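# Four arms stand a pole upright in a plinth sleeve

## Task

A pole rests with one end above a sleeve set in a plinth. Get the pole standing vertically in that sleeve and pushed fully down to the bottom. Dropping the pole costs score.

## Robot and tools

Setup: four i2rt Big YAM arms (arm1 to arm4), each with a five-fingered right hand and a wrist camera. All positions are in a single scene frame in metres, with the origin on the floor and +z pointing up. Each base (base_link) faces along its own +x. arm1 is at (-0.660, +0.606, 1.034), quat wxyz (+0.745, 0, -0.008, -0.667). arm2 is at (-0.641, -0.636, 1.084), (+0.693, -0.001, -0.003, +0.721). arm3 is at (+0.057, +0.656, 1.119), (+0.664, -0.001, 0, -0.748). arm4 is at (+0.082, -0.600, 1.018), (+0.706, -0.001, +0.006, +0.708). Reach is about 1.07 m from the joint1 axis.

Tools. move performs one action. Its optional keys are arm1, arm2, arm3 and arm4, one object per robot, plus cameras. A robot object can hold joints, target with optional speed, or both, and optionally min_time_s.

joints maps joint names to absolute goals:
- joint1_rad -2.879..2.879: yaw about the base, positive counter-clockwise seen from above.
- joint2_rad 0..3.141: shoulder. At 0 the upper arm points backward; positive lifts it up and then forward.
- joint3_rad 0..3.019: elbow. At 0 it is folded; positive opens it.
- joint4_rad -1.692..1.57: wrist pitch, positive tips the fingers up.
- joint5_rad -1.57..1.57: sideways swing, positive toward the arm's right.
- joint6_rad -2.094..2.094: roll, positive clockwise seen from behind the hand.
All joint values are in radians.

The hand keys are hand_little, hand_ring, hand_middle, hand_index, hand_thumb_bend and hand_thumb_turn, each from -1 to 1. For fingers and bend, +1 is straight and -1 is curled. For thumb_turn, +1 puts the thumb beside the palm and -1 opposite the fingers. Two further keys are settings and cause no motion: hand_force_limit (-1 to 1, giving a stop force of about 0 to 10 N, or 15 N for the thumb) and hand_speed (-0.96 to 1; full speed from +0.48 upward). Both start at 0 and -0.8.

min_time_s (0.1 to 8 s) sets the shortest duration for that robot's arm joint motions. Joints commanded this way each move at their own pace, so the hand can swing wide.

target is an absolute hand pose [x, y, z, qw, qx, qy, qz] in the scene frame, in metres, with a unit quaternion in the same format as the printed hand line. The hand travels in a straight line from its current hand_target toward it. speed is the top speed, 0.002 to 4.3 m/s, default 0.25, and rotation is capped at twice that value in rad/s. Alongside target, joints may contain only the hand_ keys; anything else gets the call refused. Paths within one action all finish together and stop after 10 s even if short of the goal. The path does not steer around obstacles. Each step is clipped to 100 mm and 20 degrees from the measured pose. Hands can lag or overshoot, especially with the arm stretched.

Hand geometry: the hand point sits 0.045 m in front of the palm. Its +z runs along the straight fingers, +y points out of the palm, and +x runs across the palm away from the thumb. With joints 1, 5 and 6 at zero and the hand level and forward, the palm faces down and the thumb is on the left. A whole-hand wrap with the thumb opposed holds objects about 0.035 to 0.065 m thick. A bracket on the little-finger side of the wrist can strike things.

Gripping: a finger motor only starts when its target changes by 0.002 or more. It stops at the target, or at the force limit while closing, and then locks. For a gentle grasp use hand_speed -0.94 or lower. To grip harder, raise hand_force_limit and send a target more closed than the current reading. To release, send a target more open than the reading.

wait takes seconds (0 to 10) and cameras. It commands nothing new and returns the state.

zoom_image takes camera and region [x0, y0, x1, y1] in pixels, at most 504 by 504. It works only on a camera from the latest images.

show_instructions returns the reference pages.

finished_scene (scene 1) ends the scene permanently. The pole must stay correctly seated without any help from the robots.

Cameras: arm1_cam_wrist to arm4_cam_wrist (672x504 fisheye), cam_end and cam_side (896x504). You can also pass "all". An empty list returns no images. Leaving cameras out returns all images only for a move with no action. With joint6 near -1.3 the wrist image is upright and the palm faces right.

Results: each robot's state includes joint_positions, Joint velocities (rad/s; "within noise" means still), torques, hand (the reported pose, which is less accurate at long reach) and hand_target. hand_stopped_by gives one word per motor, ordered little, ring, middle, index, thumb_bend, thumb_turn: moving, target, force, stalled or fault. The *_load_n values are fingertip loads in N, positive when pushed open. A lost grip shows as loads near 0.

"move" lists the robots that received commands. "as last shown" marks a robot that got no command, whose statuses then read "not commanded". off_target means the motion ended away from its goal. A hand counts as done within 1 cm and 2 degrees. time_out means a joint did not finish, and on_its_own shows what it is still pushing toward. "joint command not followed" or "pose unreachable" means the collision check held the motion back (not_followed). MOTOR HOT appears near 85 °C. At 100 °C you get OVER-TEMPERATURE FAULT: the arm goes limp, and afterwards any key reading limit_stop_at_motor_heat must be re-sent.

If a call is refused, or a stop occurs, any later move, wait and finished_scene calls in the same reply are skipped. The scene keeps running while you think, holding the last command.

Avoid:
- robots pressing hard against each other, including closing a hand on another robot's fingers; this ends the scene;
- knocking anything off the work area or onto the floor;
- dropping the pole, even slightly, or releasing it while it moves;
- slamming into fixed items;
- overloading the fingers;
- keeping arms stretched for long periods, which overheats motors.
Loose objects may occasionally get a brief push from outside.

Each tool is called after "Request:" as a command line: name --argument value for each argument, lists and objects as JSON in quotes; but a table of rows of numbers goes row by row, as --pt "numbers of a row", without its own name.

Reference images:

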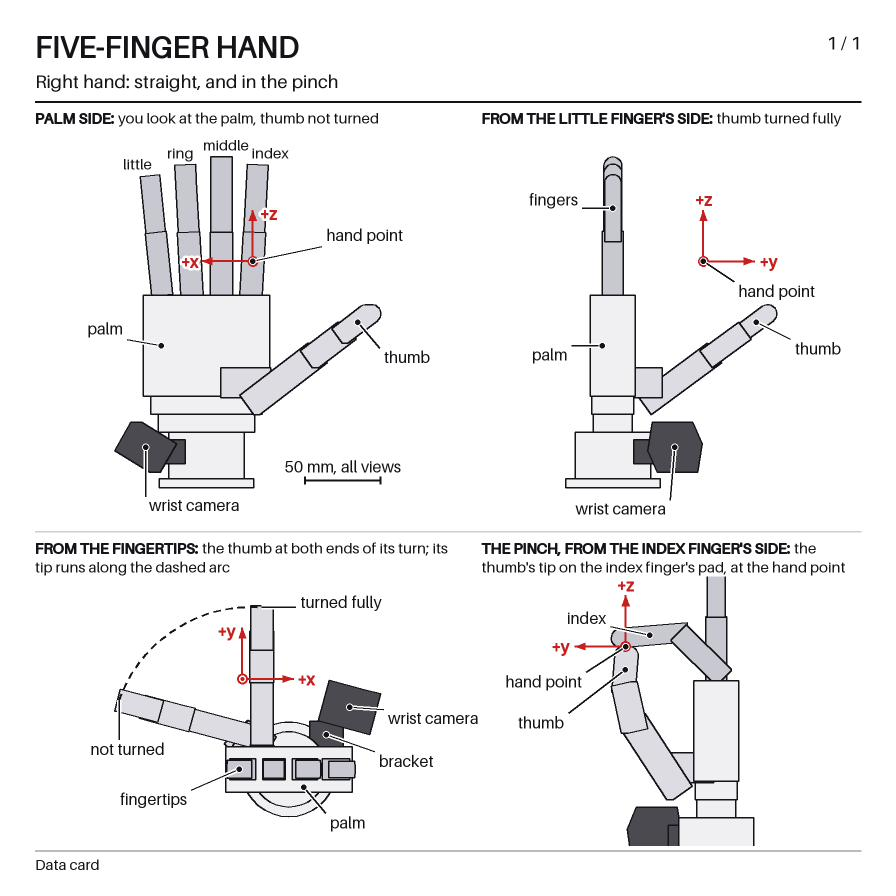

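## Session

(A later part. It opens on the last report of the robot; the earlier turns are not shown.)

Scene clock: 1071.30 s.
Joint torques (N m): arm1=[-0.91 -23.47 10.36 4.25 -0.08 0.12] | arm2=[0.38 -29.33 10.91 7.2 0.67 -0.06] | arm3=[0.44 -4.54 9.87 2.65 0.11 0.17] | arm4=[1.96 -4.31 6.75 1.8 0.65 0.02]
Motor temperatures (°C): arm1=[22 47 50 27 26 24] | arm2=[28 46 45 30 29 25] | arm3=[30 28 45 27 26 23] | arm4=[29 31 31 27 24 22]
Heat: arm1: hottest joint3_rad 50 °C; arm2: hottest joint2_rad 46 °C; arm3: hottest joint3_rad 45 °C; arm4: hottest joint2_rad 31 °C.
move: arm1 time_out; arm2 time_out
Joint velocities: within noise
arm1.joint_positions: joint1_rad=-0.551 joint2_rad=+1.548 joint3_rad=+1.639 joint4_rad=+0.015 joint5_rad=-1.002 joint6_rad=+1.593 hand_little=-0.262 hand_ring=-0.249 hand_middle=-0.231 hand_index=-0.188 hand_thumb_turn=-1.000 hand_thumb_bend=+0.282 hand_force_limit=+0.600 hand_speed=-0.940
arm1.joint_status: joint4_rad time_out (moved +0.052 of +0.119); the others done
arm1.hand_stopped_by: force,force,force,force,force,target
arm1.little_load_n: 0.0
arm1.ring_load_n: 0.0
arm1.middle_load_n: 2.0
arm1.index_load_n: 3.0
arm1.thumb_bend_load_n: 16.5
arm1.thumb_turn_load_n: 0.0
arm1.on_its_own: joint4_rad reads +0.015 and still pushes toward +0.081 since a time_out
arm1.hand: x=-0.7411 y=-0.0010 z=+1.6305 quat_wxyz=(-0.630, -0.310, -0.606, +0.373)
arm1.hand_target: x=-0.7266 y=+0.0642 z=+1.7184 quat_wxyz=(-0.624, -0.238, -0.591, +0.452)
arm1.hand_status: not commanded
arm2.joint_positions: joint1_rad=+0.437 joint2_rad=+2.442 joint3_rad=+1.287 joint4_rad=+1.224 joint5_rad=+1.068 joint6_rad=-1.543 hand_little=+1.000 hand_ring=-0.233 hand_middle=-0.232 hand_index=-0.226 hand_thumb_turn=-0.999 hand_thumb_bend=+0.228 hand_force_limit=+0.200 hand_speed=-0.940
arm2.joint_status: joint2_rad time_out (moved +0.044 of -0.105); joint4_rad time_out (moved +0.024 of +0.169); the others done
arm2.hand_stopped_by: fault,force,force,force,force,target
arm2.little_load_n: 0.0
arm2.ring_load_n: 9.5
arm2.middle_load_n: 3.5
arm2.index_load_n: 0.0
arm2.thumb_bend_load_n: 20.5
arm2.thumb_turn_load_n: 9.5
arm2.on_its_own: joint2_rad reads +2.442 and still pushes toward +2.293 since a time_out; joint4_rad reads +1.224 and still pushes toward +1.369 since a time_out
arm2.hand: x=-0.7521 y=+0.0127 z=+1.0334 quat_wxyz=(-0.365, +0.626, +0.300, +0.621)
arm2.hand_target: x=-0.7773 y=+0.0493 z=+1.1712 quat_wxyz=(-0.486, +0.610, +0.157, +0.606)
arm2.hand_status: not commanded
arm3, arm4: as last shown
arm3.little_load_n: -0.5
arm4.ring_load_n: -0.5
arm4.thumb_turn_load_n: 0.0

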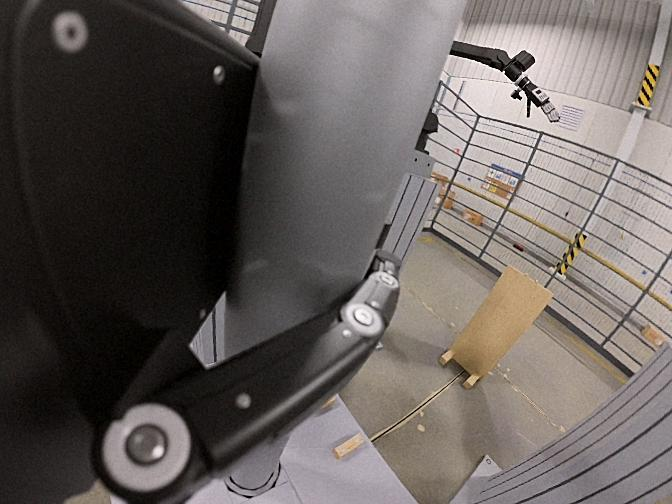

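Request:
move --arm1 '{"joints": {"joint1_rad": -0.58, "joint2_rad": 1.422, "joint3_rad": 1.616, "joint4_rad": 0.133, "joint5_rad": -1.009, "joint6_rad": 1.6}, "min_time_s": 3}' --arm2 '{"joints": {"joint1_rad": 0.446, "joint2_rad": 2.338, "joint3_rad": 1.382, "joint4_rad": 1.39, "joint5_rad": 1.082, "joint6_rad": -1.55}, "min_time_s": 3}' --cameras '["arm2_cam_wrist", "cam_side"]'

Request:
zoom_image --camera "arm2_cam_wrist" --region '[212, 464, 272, 504]'

Scene clock: 1078.70 s.
Joint torques (N m): arm1=[-0.62 -22.42 10.02 4.34 0.01 0.11] | arm2=[0.38 -28.69 9.87 7.1 0.79 -0.03] | arm3=[0.32 -4.54 9.89 2.63 0.11 0.18] | arm4=[1.79 -4.25 6.76 1.8 0.65 0.02]
Motor temperatures (°C): arm1=[22 48 50 27 25 24] | arm2=[28 46 44 30 29 25] | arm3=[30 28 45 27 26 23] | arm4=[29 31 31 27 24 22]
Heat: arm1: hottest joint3_rad 50 °C; arm2: hottest joint2_rad 46 °C; arm3: hottest joint3_rad 45 °C; arm4: hottest joint2_rad 31 °C.
move: arm1 time_out; arm2 time_out
Joint velocities: within noise
arm1.joint_positions: joint1_rad=-0.553 joint2_rad=+1.542 joint3_rad=+1.586 joint4_rad=+0.067 joint5_rad=-1.006 joint6_rad=+1.595 hand_little=-0.262 hand_ring=-0.249 hand_middle=-0.231 hand_index=-0.188 hand_thumb_turn=-1.000 hand_thumb_bend=+0.282 hand_force_limit=+0.600 hand_speed=-0.940
arm1.joint_status: joint4_rad time_out (moved +0.052 of +0.118); the others done
arm1.hand_stopped_by: force,force,force,force,force,target
arm1.little_load_n: 0.0
arm1.ring_load_n: 0.0
arm1.middle_load_n: 2.5
arm1.index_load_n: 3.0
arm1.thumb_bend_load_n: 16.5
arm1.thumb_turn_load_n: 0.0
arm1.on_its_own: joint4_rad reads +0.067 and still pushes toward +0.133 since a time_out
arm1.hand: x=-0.7404 y=+0.0007 z=+1.6132 quat_wxyz=(-0.631, -0.308, -0.606, +0.374)
arm1.hand_target: x=-0.7283 y=+0.0626 z=+1.6991 quat_wxyz=(-0.624, -0.237, -0.592, +0.452)
arm1.hand_status: not commanded
arm2.joint_positions: joint1_rad=+0.436 joint2_rad=+2.483 joint3_rad=+1.305 joint4_rad=+1.243 joint5_rad=+1.060 joint6_rad=-1.544 hand_little=+1.000 hand_ring=-0.233 hand_middle=-0.232 hand_index=-0.226 hand_thumb_turn=-0.999 hand_thumb_bend=+0.228 hand_force_limit=+0.200 hand_speed=-0.940
arm2.joint_status: joint2_rad time_out (moved +0.040 of -0.104); joint4_rad time_out (moved +0.020 of +0.166); the others done
arm2.hand_stopped_by: fault,force,force,force,force,target
arm2.little_load_n: 0.0
arm2.ring_load_n: 10.0
arm2.middle_load_n: 4.0
arm2.index_load_n: 0.5
arm2.thumb_bend_load_n: 20.5
arm2.thumb_turn_load_n: 10.0
arm2.on_its_own: joint2_rad reads +2.483 and still pushes toward +2.338 since a time_out; joint4_rad reads +1.243 and still pushes toward +1.390 since a time_out
arm2.hand: x=-0.7519 y=+0.0138 z=+1.0162 quat_wxyz=(-0.366, +0.624, +0.303, +0.620)
arm2.hand_target: x=-0.7776 y=+0.0494 z=+1.1472 quat_wxyz=(-0.482, +0.610, +0.165, +0.607)
arm2.hand_status: not commanded
arm3, arm4: as last shown
arm3.little_load_n: 0.0
arm4.ring_load_n: 0.0
arm4.thumb_turn_load_n: 0.5

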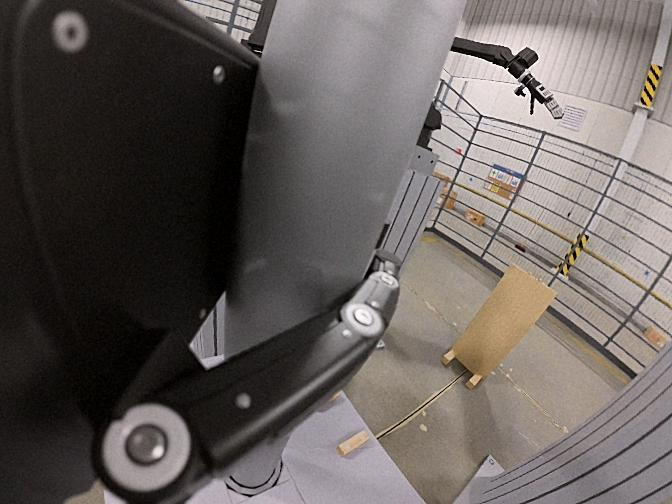

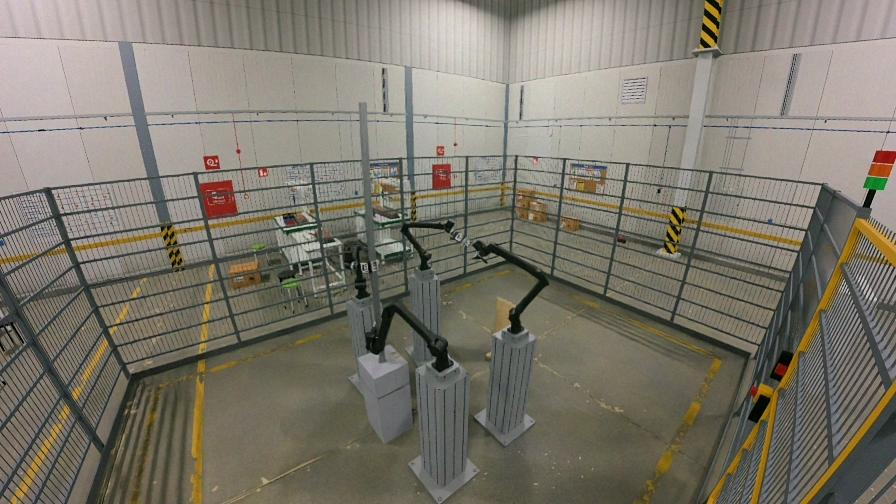

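Scaled by 8.400 from the camera's image (finer frame: 960x720).

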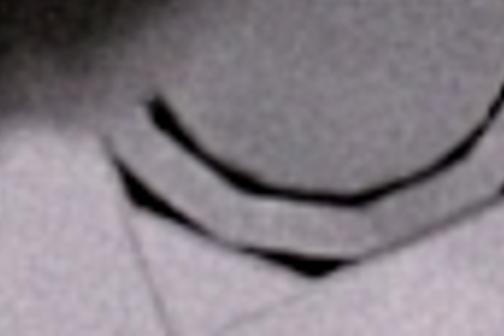

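Request:
move --arm1 '{"joints": {"joint1_rad": -0.58, "joint2_rad": 1.421, "joint3_rad": 1.587, "joint4_rad": 0.162, "joint5_rad": -1.009, "joint6_rad": 1.6}, "min_time_s": 2.5}' --arm2 '{"joints": {"joint1_rad": 0.444, "joint2_rad": 2.363, "joint3_rad": 1.393, "joint4_rad": 1.405, "joint5_rad": 1.075, "joint6_rad": -1.55}, "min_time_s": 2.5}' --cameras '["arm2_cam_wrist"]'

Request:
zoom_image --camera "arm2_cam_wrist" --region '[212, 464, 272, 504]'

Scene clock: 1085.30 s.
Joint torques (N m): arm1=[-0.32 -23 10.03 4.44 0.01 0.11] | arm2=[0.21 -28.57 9.91 7.13 0.67 -0.08] | arm3=[0.38 -4.48 9.88 2.65 0.11 0.17] | arm4=[1.9 -4.25 6.74 1.81 0.67 0.03]
Motor temperatures (°C): arm1=[22 48 50 27 25 24] | arm2=[28 47 44 30 29 25] | arm3=[30 28 45 27 26 23] | arm4=[29 31 31 27 24 22]
Heat: arm1: hottest joint3_rad 50 °C; arm2: hottest joint2_rad 47 °C; arm3: hottest joint3_rad 45 °C; arm4: hottest joint2_rad 31 °C.
move: arm1 time_out; arm2 time_out
Joint velocities: within noise
arm1.joint_positions: joint1_rad=-0.553 joint2_rad=+1.540 joint3_rad=+1.557 joint4_rad=+0.095 joint5_rad=-1.008 joint6_rad=+1.595 hand_little=-0.262 hand_ring=-0.249 hand_middle=-0.230 hand_index=-0.188 hand_thumb_turn=-1.000 hand_thumb_bend=+0.282 hand_force_limit=+0.600 hand_speed=-0.940
arm1.joint_status: joint4_rad time_out (moved +0.029 of +0.095); the others done
arm1.hand_stopped_by: force,force,force,force,force,target
arm1.little_load_n: 0.0
arm1.ring_load_n: 0.0
arm1.middle_load_n: 3.0
arm1.index_load_n: 3.5
arm1.thumb_bend_load_n: 16.5
arm1.thumb_turn_load_n: 0.0
arm1.on_its_own: joint4_rad reads +0.095 and still pushes toward +0.162 since a time_out
arm1.hand: x=-0.7401 y=+0.0013 z=+1.6031 quat_wxyz=(-0.631, -0.307, -0.606, +0.373)
arm1.hand_target: x=-0.7289 y=+0.0613 z=+1.6888 quat_wxyz=(-0.624, -0.237, -0.592, +0.452)
arm1.hand_status: not commanded
arm2.joint_positions: joint1_rad=+0.435 joint2_rad=+2.507 joint3_rad=+1.317 joint4_rad=+1.257 joint5_rad=+1.055 joint6_rad=-1.544 hand_little=+1.000 hand_ring=-0.233 hand_middle=-0.232 hand_index=-0.226 hand_thumb_turn=-0.999 hand_thumb_bend=+0.228 hand_force_limit=+0.200 hand_speed=-0.940
arm2.joint_status: joint2_rad time_out (moved +0.024 of -0.120); joint4_rad time_out (moved +0.013 of +0.162); the others done
arm2.hand_stopped_by: fault,force,force,force,force,target
arm2.little_load_n: 0.0
arm2.ring_load_n: 10.0
arm2.middle_load_n: 4.0
arm2.index_load_n: 0.0
arm2.thumb_bend_load_n: 20.5
arm2.thumb_turn_load_n: 10.0
arm2.on_its_own: joint2_rad reads +2.507 and still pushes toward +2.363 since a time_out; joint4_rad reads +1.257 and still pushes toward +1.405 since a time_out
arm2.hand: x=-0.7519 y=+0.0146 z=+1.0063 quat_wxyz=(-0.368, +0.624, +0.304, +0.619)
arm2.hand_target: x=-0.7776 y=+0.0517 z=+1.1374 quat_wxyz=(-0.484, +0.608, +0.166, +0.607)
arm2.hand_status: not commanded
arm3, arm4: as last shown
arm4.little_load_n: 0.5
arm4.index_load_n: -0.5
arm4.thumb_turn_load_n: 0.0

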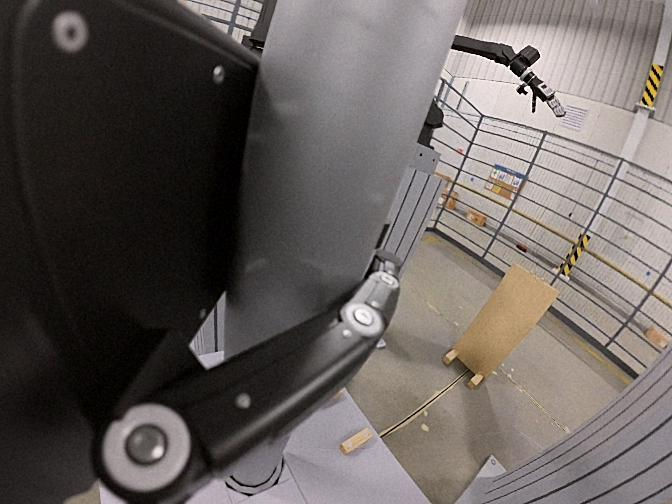

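Scaled by 8.400 from the camera's image (finer frame: 960x720).

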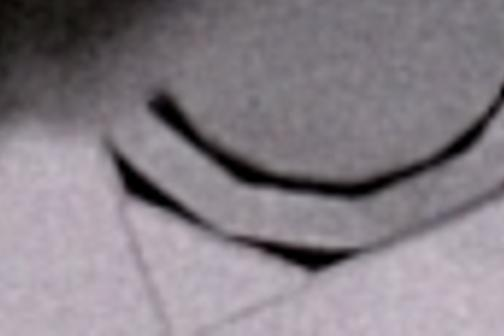

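Request:
move --arm1 '{"joints": {"joint1_rad": -0.582, "joint2_rad": 1.42, "joint3_rad": 1.54, "joint4_rad": 0.208, "joint5_rad": -1.011, "joint6_rad": 1.6}, "min_time_s": 3}' --arm2 '{"joints": {"joint1_rad": 0.444, "joint2_rad": 2.406, "joint3_rad": 1.409, "joint4_rad": 1.426, "joint5_rad": 1.07, "joint6_rad": -1.55}, "min_time_s": 3}' --cameras '["arm2_cam_wrist"]'

Request:
zoom_image --camera "arm2_cam_wrist" --region '[212, 464, 272, 504]'

Scene clock: 1092.50 s.
Joint torques (N m): arm1=[-1.26 -22.24 10 4.42 0.03 0.08] | arm2=[0.5 -28.28 9.43 7.3 0.77 -0.04] | arm3=[0.38 -4.54 9.88 2.63 0.11 0.18] | arm4=[1.96 -4.31 6.69 1.89 0.66 0.02]
Motor temperatures (°C): arm1=[22 48 50 27 25 24] | arm2=[28 46 43 31 29 25] | arm3=[30 28 45 27 26 23] | arm4=[29 31 31 27 24 22]
Heat: arm1: hottest joint3_rad 50 °C; arm2: hottest joint2_rad 46 °C; arm3: hottest joint3_rad 45 °C; arm4: hottest joint2_rad 31 °C.
move: arm1 time_out; arm2 time_out
Joint velocities: within noise
arm1.joint_positions: joint1_rad=-0.554 joint2_rad=+1.538 joint3_rad=+1.511 joint4_rad=+0.141 joint5_rad=-1.010 joint6_rad=+1.596 hand_little=-0.262 hand_ring=-0.249 hand_middle=-0.230 hand_index=-0.188 hand_thumb_turn=-1.000 hand_thumb_bend=+0.282 hand_force_limit=+0.600 hand_speed=-0.940
arm1.joint_status: joint4_rad time_out (moved +0.046 of +0.113); the others done
arm1.hand_stopped_by: force,force,force,force,force,target
arm1.little_load_n: 0.5
arm1.ring_load_n: 0.0
arm1.middle_load_n: 3.0
arm1.index_load_n: 3.5
arm1.thumb_bend_load_n: 16.5
arm1.thumb_turn_load_n: 0.0
arm1.on_its_own: joint4_rad reads +0.141 and still pushes toward +0.208 since a time_out
arm1.hand: x=-0.7397 y=+0.0024 z=+1.5869 quat_wxyz=(-0.631, -0.306, -0.607, +0.374)
arm1.hand_target: x=-0.7306 y=+0.0597 z=+1.6715 quat_wxyz=(-0.624, -0.237, -0.592, +0.452)
arm1.hand_status: not commanded
arm2.joint_positions: joint1_rad=+0.434 joint2_rad=+2.547 joint3_rad=+1.338 joint4_rad=+1.276 joint5_rad=+1.049 joint6_rad=-1.544 hand_little=+1.000 hand_ring=-0.233 hand_middle=-0.232 hand_index=-0.226 hand_thumb_turn=-0.999 hand_thumb_bend=+0.228 hand_force_limit=+0.200 hand_speed=-0.940
arm2.joint_status: joint2_rad time_out (moved +0.040 of -0.101); joint4_rad time_out (moved +0.019 of +0.169); the others done
arm2.hand_stopped_by: fault,force,force,force,force,target
arm2.little_load_n: 0.0
arm2.ring_load_n: 11.0
arm2.middle_load_n: 4.5
arm2.index_load_n: 0.0
arm2.thumb_bend_load_n: 20.5
arm2.thumb_turn_load_n: 9.5
arm2.on_its_own: joint2_rad reads +2.547 and still pushes toward +2.406 since a time_out; joint4_rad reads +1.276 and still pushes toward +1.426 since a time_out
arm2.hand: x=-0.7518 y=+0.0155 z=+0.9899 quat_wxyz=(-0.370, +0.623, +0.305, +0.618)
arm2.hand_target: x=-0.7783 y=+0.0529 z=+1.1172 quat_wxyz=(-0.484, +0.607, +0.170, +0.607)
arm2.hand_status: not commanded
arm3, arm4: as last shown
arm3.thumb_turn_load_n: -0.5
arm4.little_load_n: -0.5
arm4.index_load_n: 0.0

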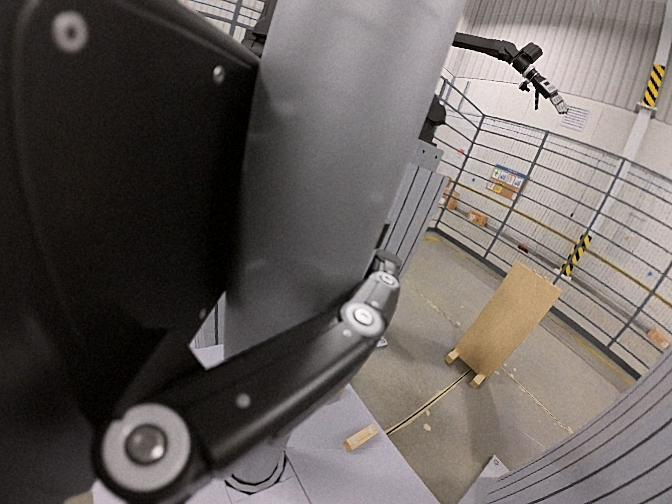

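Scaled by 8.400 from the camera's image (finer frame: 960x720).

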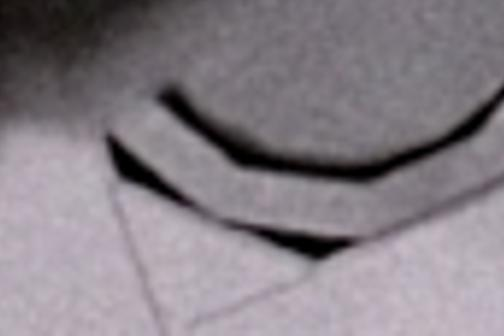

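Request:
move --arm1 '{"joints": {"joint1_rad": -0.583, "joint2_rad": 1.421, "joint3_rad": 1.49, "joint4_rad": 0.259, "joint5_rad": -1.013, "joint6_rad": 1.6}, "min_time_s": 3}' --arm2 '{"joints": {"joint1_rad": 0.443, "joint2_rad": 2.456, "joint3_rad": 1.43, "joint4_rad": 1.448, "joint5_rad": 1.064, "joint6_rad": -1.55}, "min_time_s": 3}' --cameras '["arm2_cam_wrist"]'

Request:
zoom_image --camera "arm2_cam_wrist" --region '[212, 464, 272, 504]'

Scene clock: 1100.07 s.
Joint torques (N m): arm1=[-1.08 -21.95 10.03 4.18 -0.01 0.12] | arm2=[0.62 -28.34 8.81 7.31 0.73 -0.08] | arm3=[0.38 -4.54 9.88 2.63 0.11 0.18] | arm4=[1.9 -4.19 6.68 1.88 0.67 0.03]
Motor temperatures (°C): arm1=[22 49 50 27 25 24] | arm2=[28 46 43 31 29 25] | arm3=[30 28 45 27 26 23] | arm4=[29 31 31 27 24 22]
Heat: arm1: hottest joint3_rad 50 °C; arm2: hottest joint2_rad 46 °C; arm3: hottest joint3_rad 45 °C; arm4: hottest joint2_rad 31 °C.
move: arm1 time_out; arm2 time_out
Joint velocities: within noise
arm1.joint_positions: joint1_rad=-0.554 joint2_rad=+1.537 joint3_rad=+1.462 joint4_rad=+0.192 joint5_rad=-1.012 joint6_rad=+1.596 hand_little=-0.262 hand_ring=-0.249 hand_middle=-0.230 hand_index=-0.188 hand_thumb_turn=-1.000 hand_thumb_bend=+0.282 hand_force_limit=+0.600 hand_speed=-0.940
arm1.joint_status: joint4_rad time_out (moved +0.050 of +0.118); the others done
arm1.hand_stopped_by: force,force,force,force,force,target
arm1.little_load_n: 0.0
arm1.ring_load_n: 0.0
arm1.middle_load_n: 3.0
arm1.index_load_n: 3.5
arm1.thumb_bend_load_n: 16.5
arm1.thumb_turn_load_n: 0.0
arm1.on_its_own: joint4_rad reads +0.192 and still pushes toward +0.259 since a time_out
arm1.hand: x=-0.7389 y=+0.0037 z=+1.5687 quat_wxyz=(-0.632, -0.305, -0.607, +0.374)
arm1.hand_target: x=-0.7315 y=+0.0577 z=+1.6519 quat_wxyz=(-0.624, -0.236, -0.592, +0.452)
arm1.hand_status: not commanded
arm2.joint_positions: joint1_rad=+0.433 joint2_rad=+2.593 joint3_rad=+1.364 joint4_rad=+1.297 joint5_rad=+1.042 joint6_rad=-1.544 hand_little=+1.000 hand_ring=-0.233 hand_middle=-0.232 hand_index=-0.226 hand_thumb_turn=-0.999 hand_thumb_bend=+0.228 hand_force_limit=+0.200 hand_speed=-0.940
arm2.joint_status: joint4_rad time_out (moved +0.021 of +0.172); the others done
arm2.hand_stopped_by: fault,force,force,force,force,target
arm2.little_load_n: 0.0
arm2.ring_load_n: 11.5
arm2.middle_load_n: 4.5
arm2.index_load_n: 0.0
arm2.thumb_bend_load_n: 20.5
arm2.thumb_turn_load_n: 9.0
arm2.on_its_own: joint4_rad reads +1.297 and still pushes toward +1.448 since a time_out
arm2.hand: x=-0.7517 y=+0.0165 z=+0.9713 quat_wxyz=(-0.372, +0.622, +0.307, +0.618)
arm2.hand_target: x=-0.7786 y=+0.0544 z=+1.0943 quat_wxyz=(-0.483, +0.607, +0.174, +0.607)
arm2.hand_status: not commanded
arm3, arm4: as last shown
arm3.thumb_turn_load_n: 0.0
arm4.little_load_n: 0.0

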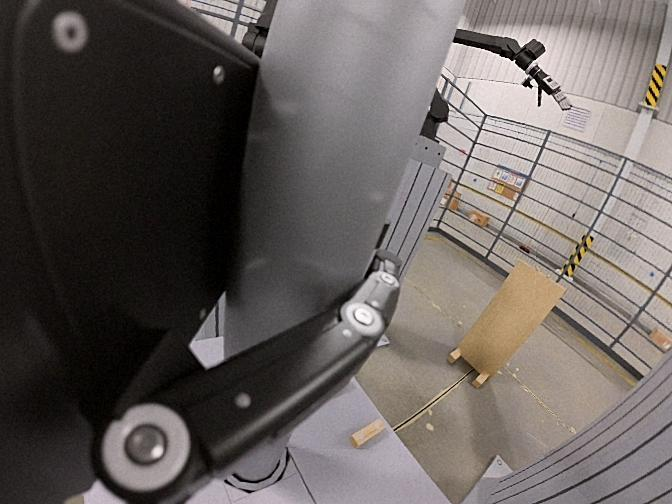

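Scaled by 8.400 from the camera's image (finer frame: 960x720).

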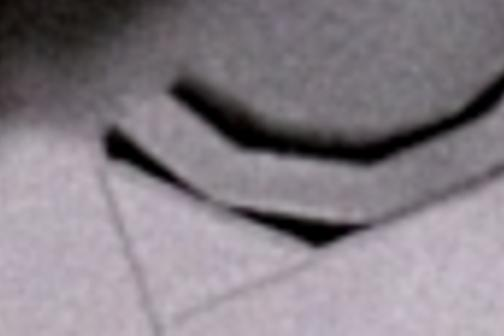

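Request:
move --arm1 '{"joints": {"joint1_rad": -0.583, "joint2_rad": 1.428, "joint3_rad": 1.448, "joint4_rad": 0.309, "joint5_rad": -1.015, "joint6_rad": 1.6}, "min_time_s": 3}' --arm2 '{"joints": {"joint1_rad": 0.442, "joint2_rad": 2.504, "joint3_rad": 1.448, "joint4_rad": 1.472, "joint5_rad": 1.057, "joint6_rad": -1.55}, "min_time_s": 3}' --cameras '["arm2_cam_wrist", "cam_side", "cam_end"]'

Request:
zoom_image --camera "arm2_cam_wrist" --region '[212, 464, 272, 504]'

Scene clock: 1107.57 s.
Joint torques (N m): arm1=[-1.61 -22.3 9.74 4.56 0.02 0.12] | arm2=[0.44 -27.52 8.35 7.38 0.75 0.03] | arm3=[0.32 -4.54 9.89 2.65 0.11 0.18] | arm4=[1.96 -4.37 6.64 1.87 0.66 0.02]
Motor temperatures (°C): arm1=[22 49 50 27 25 24] | arm2=[28 45 42 31 29 25] | arm3=[30 28 45 27 26 23] | arm4=[29 31 31 27 24 22]
Heat: arm1: hottest joint3_rad 50 °C; arm2: hottest joint2_rad 45 °C; arm3: hottest joint3_rad 45 °C; arm4: hottest joint2_rad 31 °C.
move: arm1 time_out; arm2 time_out
Joint velocities: within noise
arm1.joint_positions: joint1_rad=-0.556 joint2_rad=+1.537 joint3_rad=+1.422 joint4_rad=+0.240 joint5_rad=-1.013 joint6_rad=+1.598 hand_little=-0.262 hand_ring=-0.249 hand_middle=-0.230 hand_index=-0.188 hand_thumb_turn=-1.000 hand_thumb_bend=+0.282 hand_force_limit=+0.600 hand_speed=-0.940
arm1.joint_status: joint4_rad time_out (moved +0.049 of +0.117); the others done
arm1.hand_stopped_by: force,force,force,force,force,target
arm1.little_load_n: -0.5
arm1.ring_load_n: 0.5
arm1.middle_load_n: 3.0
arm1.index_load_n: 4.0
arm1.thumb_bend_load_n: 16.0
arm1.thumb_turn_load_n: 0.0
arm1.on_its_own: joint4_rad reads +0.240 and still pushes toward +0.309 since a time_out
arm1.hand: x=-0.7390 y=+0.0056 z=+1.5546 quat_wxyz=(-0.632, -0.303, -0.606, +0.377)
arm1.hand_target: x=-0.7326 y=+0.0547 z=+1.6329 quat_wxyz=(-0.624, -0.236, -0.593, +0.451)
arm1.hand_status: not commanded
arm2.joint_positions: joint1_rad=+0.432 joint2_rad=+2.630 joint3_rad=+1.388 joint4_rad=+1.319 joint5_rad=+1.035 joint6_rad=-1.552 hand_little=+1.000 hand_ring=-0.233 hand_middle=-0.232 hand_index=-0.226 hand_thumb_turn=-0.999 hand_thumb_bend=+0.228 hand_force_limit=+0.200 hand_speed=-0.940
arm2.joint_status: joint4_rad time_out (moved +0.023 of +0.175); the others done
arm2.hand_stopped_by: fault,force,force,force,force,target
arm2.little_load_n: -0.5
arm2.ring_load_n: 12.5
arm2.middle_load_n: 4.5
arm2.index_load_n: 0.0
arm2.thumb_bend_load_n: 20.5
arm2.thumb_turn_load_n: 8.0
arm2.on_its_own: joint4_rad reads +1.319 and still pushes toward +1.472 since a time_out
arm2.hand: x=-0.7518 y=+0.0180 z=+0.9579 quat_wxyz=(-0.374, +0.619, +0.308, +0.618)
arm2.hand_target: x=-0.7780 y=+0.0548 z=+1.0726 quat_wxyz=(-0.483, +0.605, +0.178, +0.607)
arm2.hand_status: not commanded
arm3.joint_positions: joint1_rad=+0.682 joint2_rad=+0.839 joint3_rad=+0.944 joint4_rad=-0.522 joint5_rad=+0.146 joint6_rad=+0.908 hand_little=+0.900 hand_ring=+0.900 hand_middle=+0.900 hand_index=+0.900 hand_thumb_turn=-1.000 hand_thumb_bend=+1.000 hand_force_limit=+0.200 hand_speed=-0.700
arm3.joint_status: not commanded
arm3.hand_stopped_by: target,target,target,target,target,target
arm3.little_load_n: 0.0
arm3.ring_load_n: 0.0
arm3.middle_load_n: 0.0
arm3.index_load_n: 0.0
arm3.thumb_bend_load_n: 0.0
arm3.thumb_turn_load_n: -0.5
arm3.hand: x=+0.3277 y=+0.2980 z=+1.4925 quat_wxyz=(-0.319, -0.182, -0.817, +0.445)
arm3.hand_target: x=+0.3299 y=+0.3000 z=+1.5000 quat_wxyz=(-0.330, -0.185, -0.809, +0.450)
arm3.hand_status: not commanded
arm4.joint_positions: joint1_rad=+0.682 joint2_rad=+1.024 joint3_rad=+1.487 joint4_rad=-1.210 joint5_rad=+0.994 joint6_rad=-0.276 hand_little=+0.900 hand_ring=+0.900 hand_middle=+0.900 hand_index=+0.900 hand_thumb_turn=-1.000 hand_thumb_bend=+1.000 hand_force_limit=+0.200 hand_speed=-0.500
arm4.joint_status: not commanded
arm4.hand_stopped_by: target,target,target,target,target,target
arm4.little_load_n: 0.0
arm4.ring_load_n: -0.5
arm4.middle_load_n: 0.0
arm4.index_load_n: -0.5
arm4.thumb_bend_load_n: 0.0
arm4.thumb_turn_load_n: 0.0
arm4.hand: x=+0.0042 y=-0.2491 z=+1.4964 quat_wxyz=(-0.430, +0.806, +0.203, +0.353)
arm4.hand_target: x=+0.0001 y=-0.2500 z=+1.5001 quat_wxyz=(-0.442, +0.803, +0.199, +0.347)
arm4.hand_status: not commanded
pictures: arm2_cam_wrist, cam_end, cam_side

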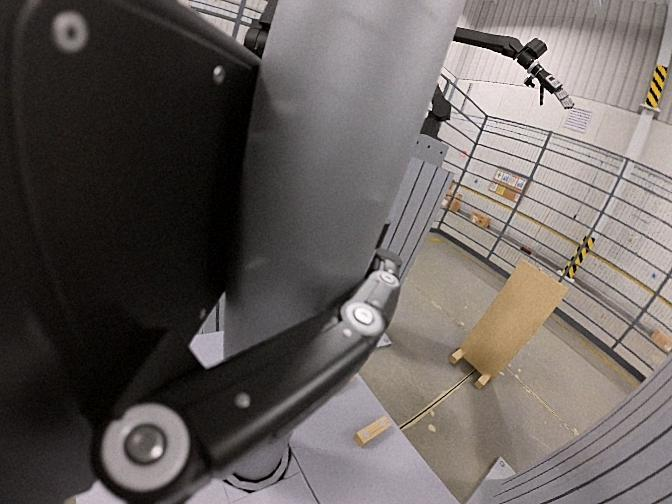

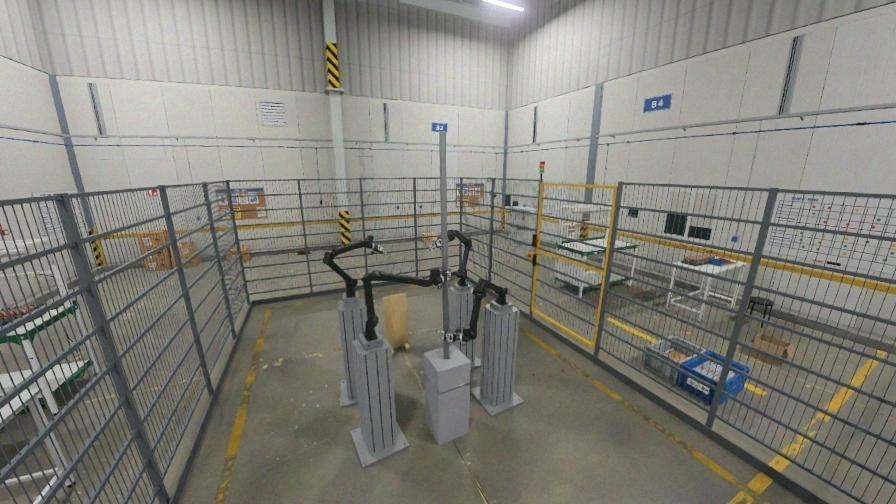

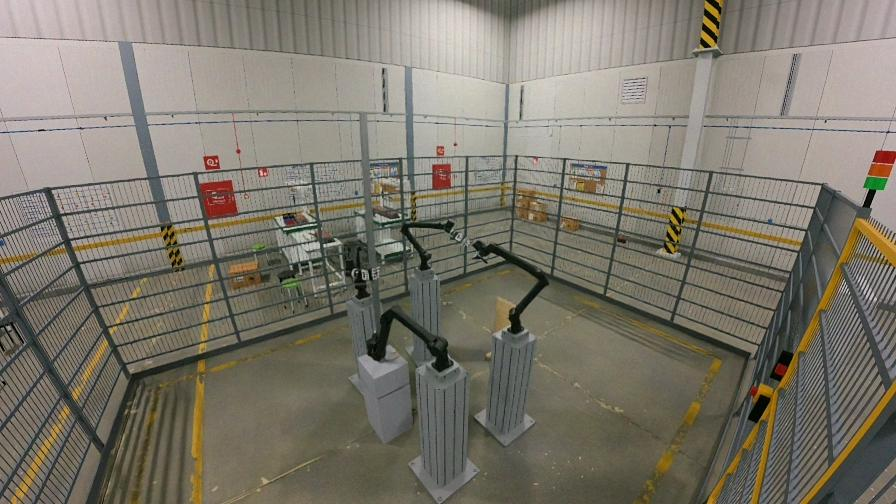

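Scaled by 8.400 from the camera's image (finer frame: 960x720).

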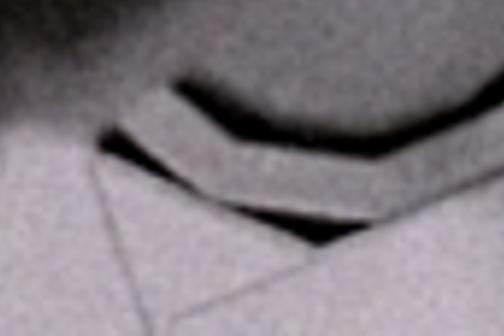

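Request:
zoom_image --camera "cam_end" --region '[410, 120, 480, 190]'

Request:
zoom_image --camera "cam_end" --region '[410, 320, 480, 390]'

Request:
zoom_image --camera "cam_side" --region '[330, 90, 400, 160]'

Request:
zoom_image --camera "cam_side" --region '[340, 310, 430, 400]'

Scaled by 7.200.

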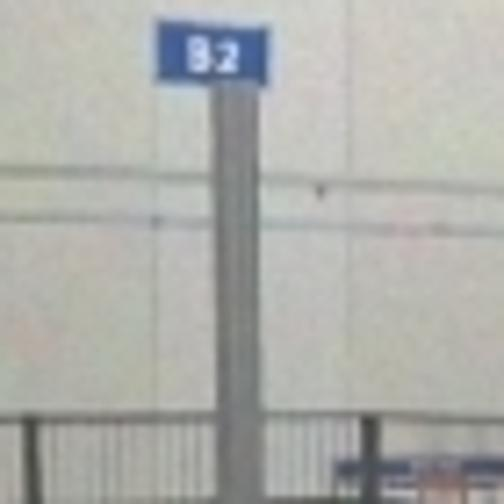

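Scaled by 7.200.

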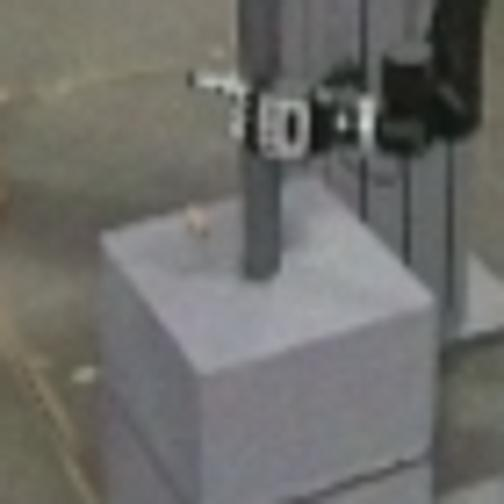

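Scaled by 7.200.

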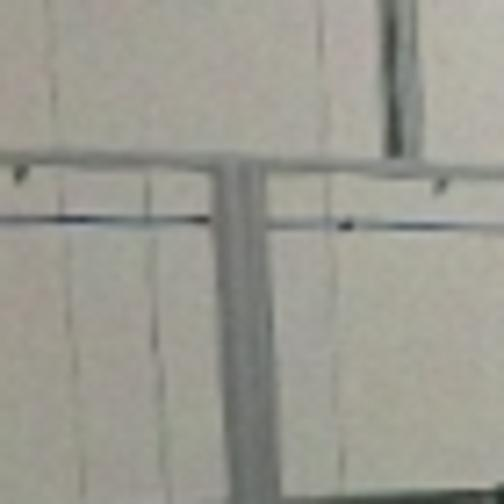

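Scaled by 5.600.

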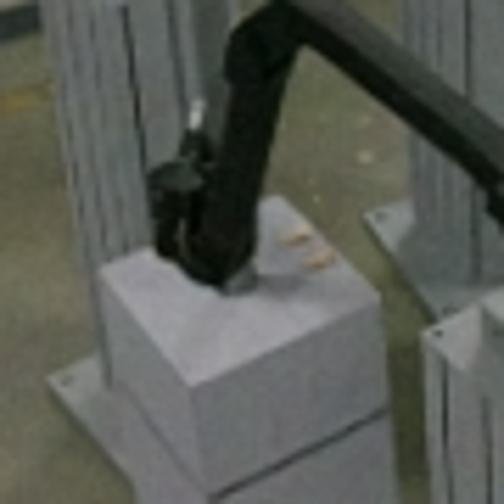

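Request:
move --arm1 '{"joints": {"joint1_rad": -0.575, "joint2_rad": 1.5, "joint3_rad": 1.448, "joint4_rad": 0.332, "joint5_rad": -1.012, "joint6_rad": 1.6}, "min_time_s": 3}' --arm2 '{"joints": {"joint1_rad": 0.442, "joint2_rad": 2.53, "joint3_rad": 1.45, "joint4_rad": 1.486, "joint5_rad": 1.055, "joint6_rad": -1.555}, "min_time_s": 3}' --cameras '["arm2_cam_wrist", "cam_side", "cam_end"]'

Request:
zoom_image --camera "cam_end" --region '[410, 120, 480, 190]'

Request:
zoom_image --camera "arm2_cam_wrist" --region '[212, 464, 272, 504]'

Scene clock: 1119.30 s.
Joint torques (N m): arm1=[0.15 -18.55 9.77 4.42 0.19 0.05] | arm2=[-0.03 -27.34 7.68 7.05 0.96 0.06] | arm3=[0.44 -4.48 9.87 2.63 0.11 0.18] | arm4=[1.61 -4.13 6.71 1.83 0.66 0.02]
Motor temperatures (°C): arm1=[22 49 50 28 25 24] | arm2=[28 44 41 31 30 25] | arm3=[30 28 45 27 26 23] | arm4=[29 31 31 27 24 22]
Heat: arm1: hottest joint3_rad 50 °C; arm2: hottest joint2_rad 44 °C; arm3: hottest joint3_rad 45 °C; arm4: hottest joint2_rad 31 °C.
move: arm1 time_out; arm2 time_out
Joint velocities: within noise
arm1.joint_positions: joint1_rad=-0.556 joint2_rad=+1.561 joint3_rad=+1.420 joint4_rad=+0.265 joint5_rad=-1.015 joint6_rad=+1.601 hand_little=-0.262 hand_ring=-0.249 hand_middle=-0.230 hand_index=-0.188 hand_thumb_turn=-1.000 hand_thumb_bend=+0.282 hand_force_limit=+0.600 hand_speed=-0.940
arm1.joint_status: joint4_rad time_out (moved +0.024 of +0.092); the others done
arm1.hand_stopped_by: force,force,force,force,force,target
arm1.little_load_n: 0.0
arm1.ring_load_n: 0.0
arm1.middle_load_n: 3.0
arm1.index_load_n: 4.5
arm1.thumb_bend_load_n: 16.5
arm1.thumb_turn_load_n: -0.5
arm1.on_its_own: joint4_rad reads +0.265 and still pushes toward +0.332 since a time_out
arm1.hand: x=-0.7420 y=-0.0014 z=+1.5433 quat_wxyz=(-0.633, -0.303, -0.606, +0.375)
arm1.hand_target: x=-0.7418 y=+0.0260 z=+1.5986 quat_wxyz=(-0.627, -0.252, -0.596, +0.434)
arm1.hand_status: not commanded
arm2.joint_positions: joint1_rad=+0.433 joint2_rad=+2.657 joint3_rad=+1.396 joint4_rad=+1.343 joint5_rad=+1.028 joint6_rad=-1.560 hand_little=+1.000 hand_ring=-0.233 hand_middle=-0.232 hand_index=-0.226 hand_thumb_turn=-0.999 hand_thumb_bend=+0.228 hand_force_limit=+0.200 hand_speed=-0.940
arm2.joint_status: joint4_rad time_out (moved +0.024 of +0.167); the others done
arm2.hand_stopped_by: fault,force,force,force,force,target
arm2.little_load_n: 0.0
arm2.ring_load_n: 12.5
arm2.middle_load_n: 5.0
arm2.index_load_n: 0.0
arm2.thumb_bend_load_n: 19.5
arm2.thumb_turn_load_n: 8.5
arm2.on_its_own: joint4_rad reads +1.343 and still pushes toward +1.486 since a time_out
arm2.hand: x=-0.7521 y=+0.0155 z=+0.9467 quat_wxyz=(-0.376, +0.616, +0.311, +0.618)
arm2.hand_target: x=-0.7765 y=+0.0516 z=+1.0579 quat_wxyz=(-0.479, +0.605, +0.184, +0.609)
arm2.hand_status: not commanded
arm3, arm4: as last shown
arm3.thumb_bend_load_n: -0.5
arm4.ring_load_n: 0.0
arm4.index_load_n: 0.0
pictures: arm2_cam_wrist, cam_end, cam_side

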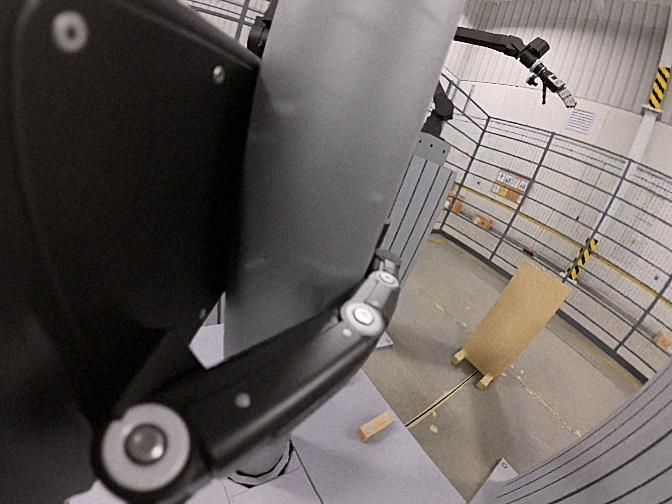

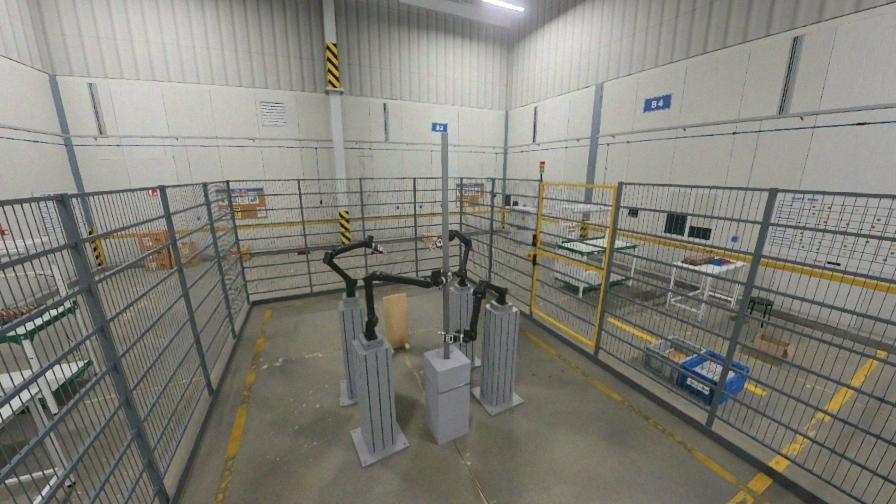

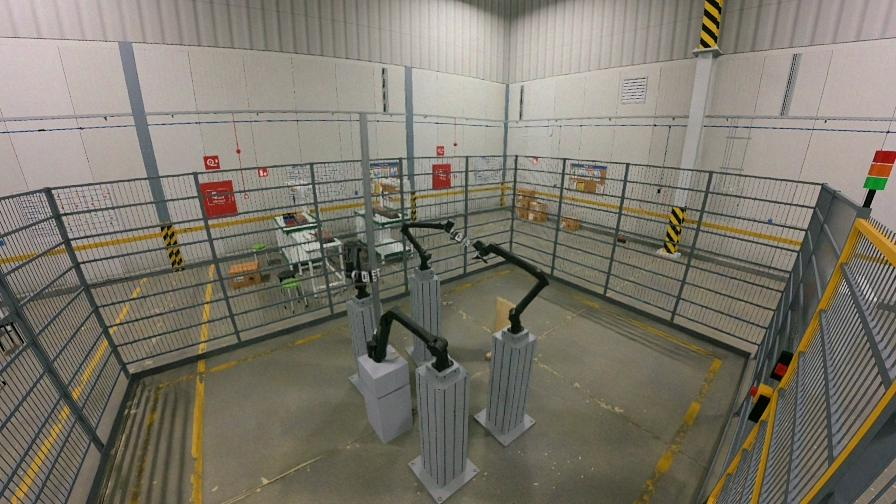

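Scaled by 7.200.

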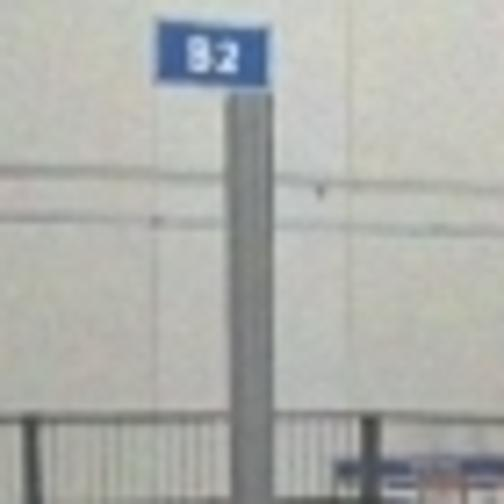

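Scaled by 8.400 from the camera's image (finer frame: 960x720).

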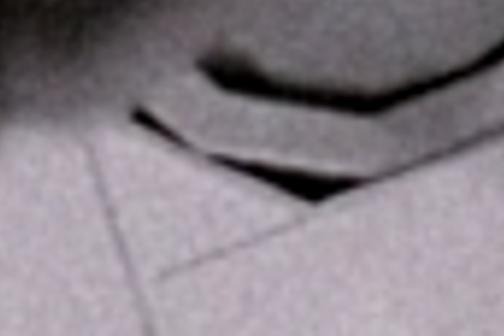

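Request:
move --arm1 '{"joints": {"joint1_rad": -0.573, "joint2_rad": 1.523, "joint3_rad": 1.426, "joint4_rad": 0.375, "joint5_rad": -1.016, "joint6_rad": 1.605}, "min_time_s": 3}' --arm2 '{"joints": {"joint1_rad": 0.442, "joint2_rad": 2.575, "joint3_rad": 1.474, "joint4_rad": 1.506, "joint5_rad": 1.05, "joint6_rad": -1.56}, "min_time_s": 3}' --cameras '["arm2_cam_wrist", "cam_end"]'

Request:
zoom_image --camera "cam_end" --region '[410, 120, 480, 190]'

Request:
zoom_image --camera "arm2_cam_wrist" --region '[212, 444, 292, 504]'

Scene clock: 1126.63 s.
Joint torques (N m): arm1=[0.21 -17.26 8.96 4.11 0.11 -0.05] | arm2=[0.62 -25.99 8.32 6.74 0.61 0.2] | arm3=[0.38 -4.54 9.88 2.65 0.11 0.18] | arm4=[2.02 -4.19 6.71 1.83 0.66 0.02]
Motor temperatures (°C): arm1=[22 49 50 27 25 24] | arm2=[28 44 41 31 30 25] | arm3=[30 28 45 27 26 23] | arm4=[29 31 31 27 24 22]
Heat: arm1: hottest joint3_rad 50 °C; arm2: hottest joint2_rad 44 °C; arm3: hottest joint3_rad 45 °C; arm4: hottest joint2_rad 31 °C.
move: arm1 time_out; arm2 time_out
Joint velocities: within noise
arm1.joint_positions: joint1_rad=-0.556 joint2_rad=+1.565 joint3_rad=+1.409 joint4_rad=+0.312 joint5_rad=-1.016 joint6_rad=+1.618 hand_little=-0.262 hand_ring=-0.249 hand_middle=-0.230 hand_index=-0.188 hand_thumb_turn=-1.000 hand_thumb_bend=+0.282 hand_force_limit=+0.600 hand_speed=-0.940
arm1.joint_status: joint4_rad time_out (moved +0.047 of +0.110); the others done
arm1.hand_stopped_by: force,force,force,force,force,target
arm1.little_load_n: 0.5
arm1.ring_load_n: 0.0
arm1.middle_load_n: 2.0
arm1.index_load_n: 7.0
arm1.thumb_bend_load_n: 17.5
arm1.thumb_turn_load_n: 2.5
arm1.on_its_own: joint4_rad reads +0.312 and still pushes toward +0.375 since a time_out
arm1.hand: x=-0.7419 y=-0.0006 z=+1.5424 quat_wxyz=(-0.636, -0.296, -0.603, +0.380)
arm1.hand_target: x=-0.7434 y=+0.0196 z=+1.5804 quat_wxyz=(-0.629, -0.253, -0.597, +0.430)
arm1.hand_status: not commanded
arm2.joint_positions: joint1_rad=+0.433 joint2_rad=+2.672 joint3_rad=+1.410 joint4_rad=+1.374 joint5_rad=+1.031 joint6_rad=-1.581 hand_little=+1.000 hand_ring=-0.233 hand_middle=-0.232 hand_index=-0.226 hand_thumb_turn=-0.999 hand_thumb_bend=+0.228 hand_force_limit=+0.200 hand_speed=-0.940
arm2.joint_status: joint4_rad time_out (moved +0.031 of +0.163); the others done
arm2.hand_stopped_by: fault,force,force,force,force,target
arm2.little_load_n: 0.0
arm2.ring_load_n: 15.5
arm2.middle_load_n: 5.5
arm2.index_load_n: 0.0
arm2.thumb_bend_load_n: 21.0
arm2.thumb_turn_load_n: 6.0
arm2.on_its_own: joint4_rad reads +1.374 and still pushes toward +1.506 since a time_out
arm2.hand: x=-0.7520 y=+0.0163 z=+0.9459 quat_wxyz=(-0.379, +0.612, +0.306, +0.622)
arm2.hand_target: x=-0.7764 y=+0.0520 z=+1.0388 quat_wxyz=(-0.479, +0.604, +0.188, +0.609)
arm2.hand_status: not commanded
arm3, arm4: as last shown
arm3.thumb_bend_load_n: 0.0

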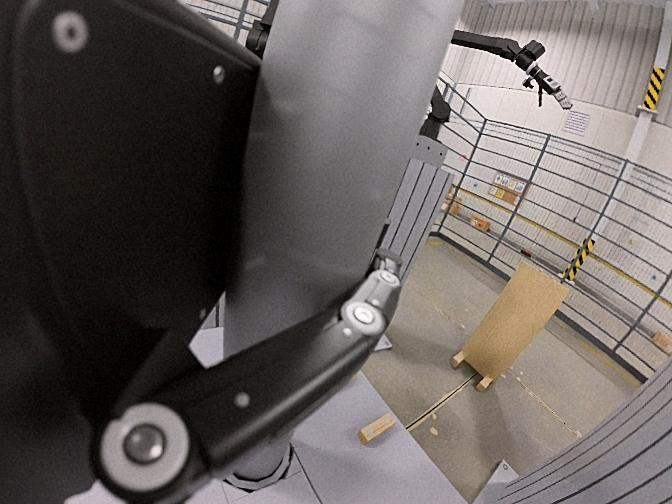

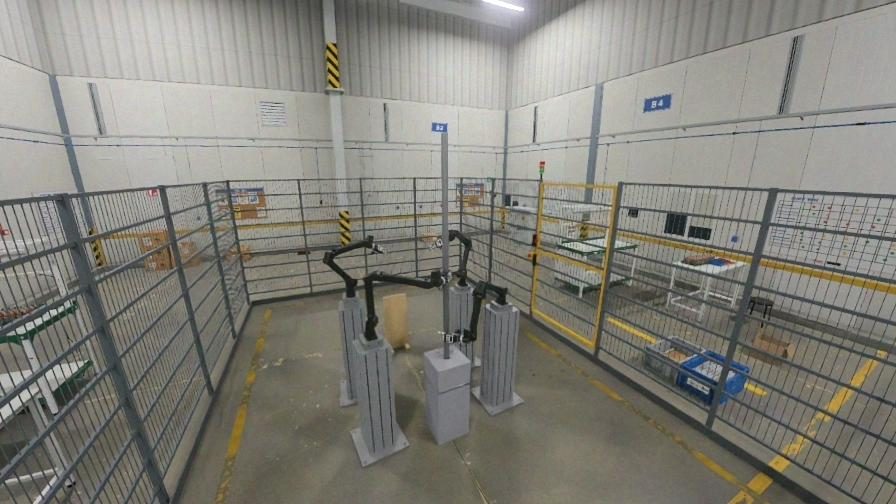

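Scaled by 7.200.

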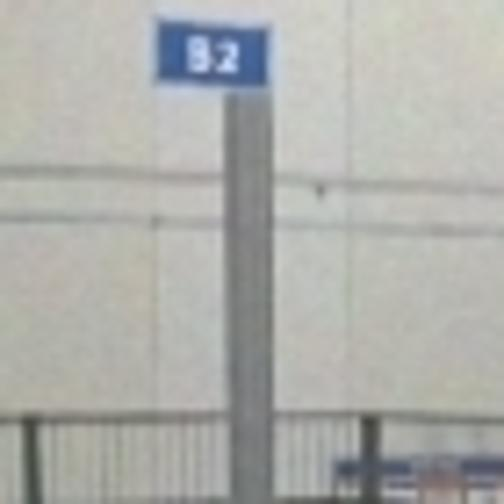

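Scaled by 6.300 from the camera's image (finer frame: 960x720).

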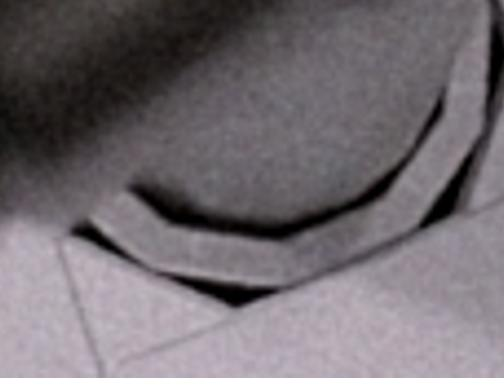

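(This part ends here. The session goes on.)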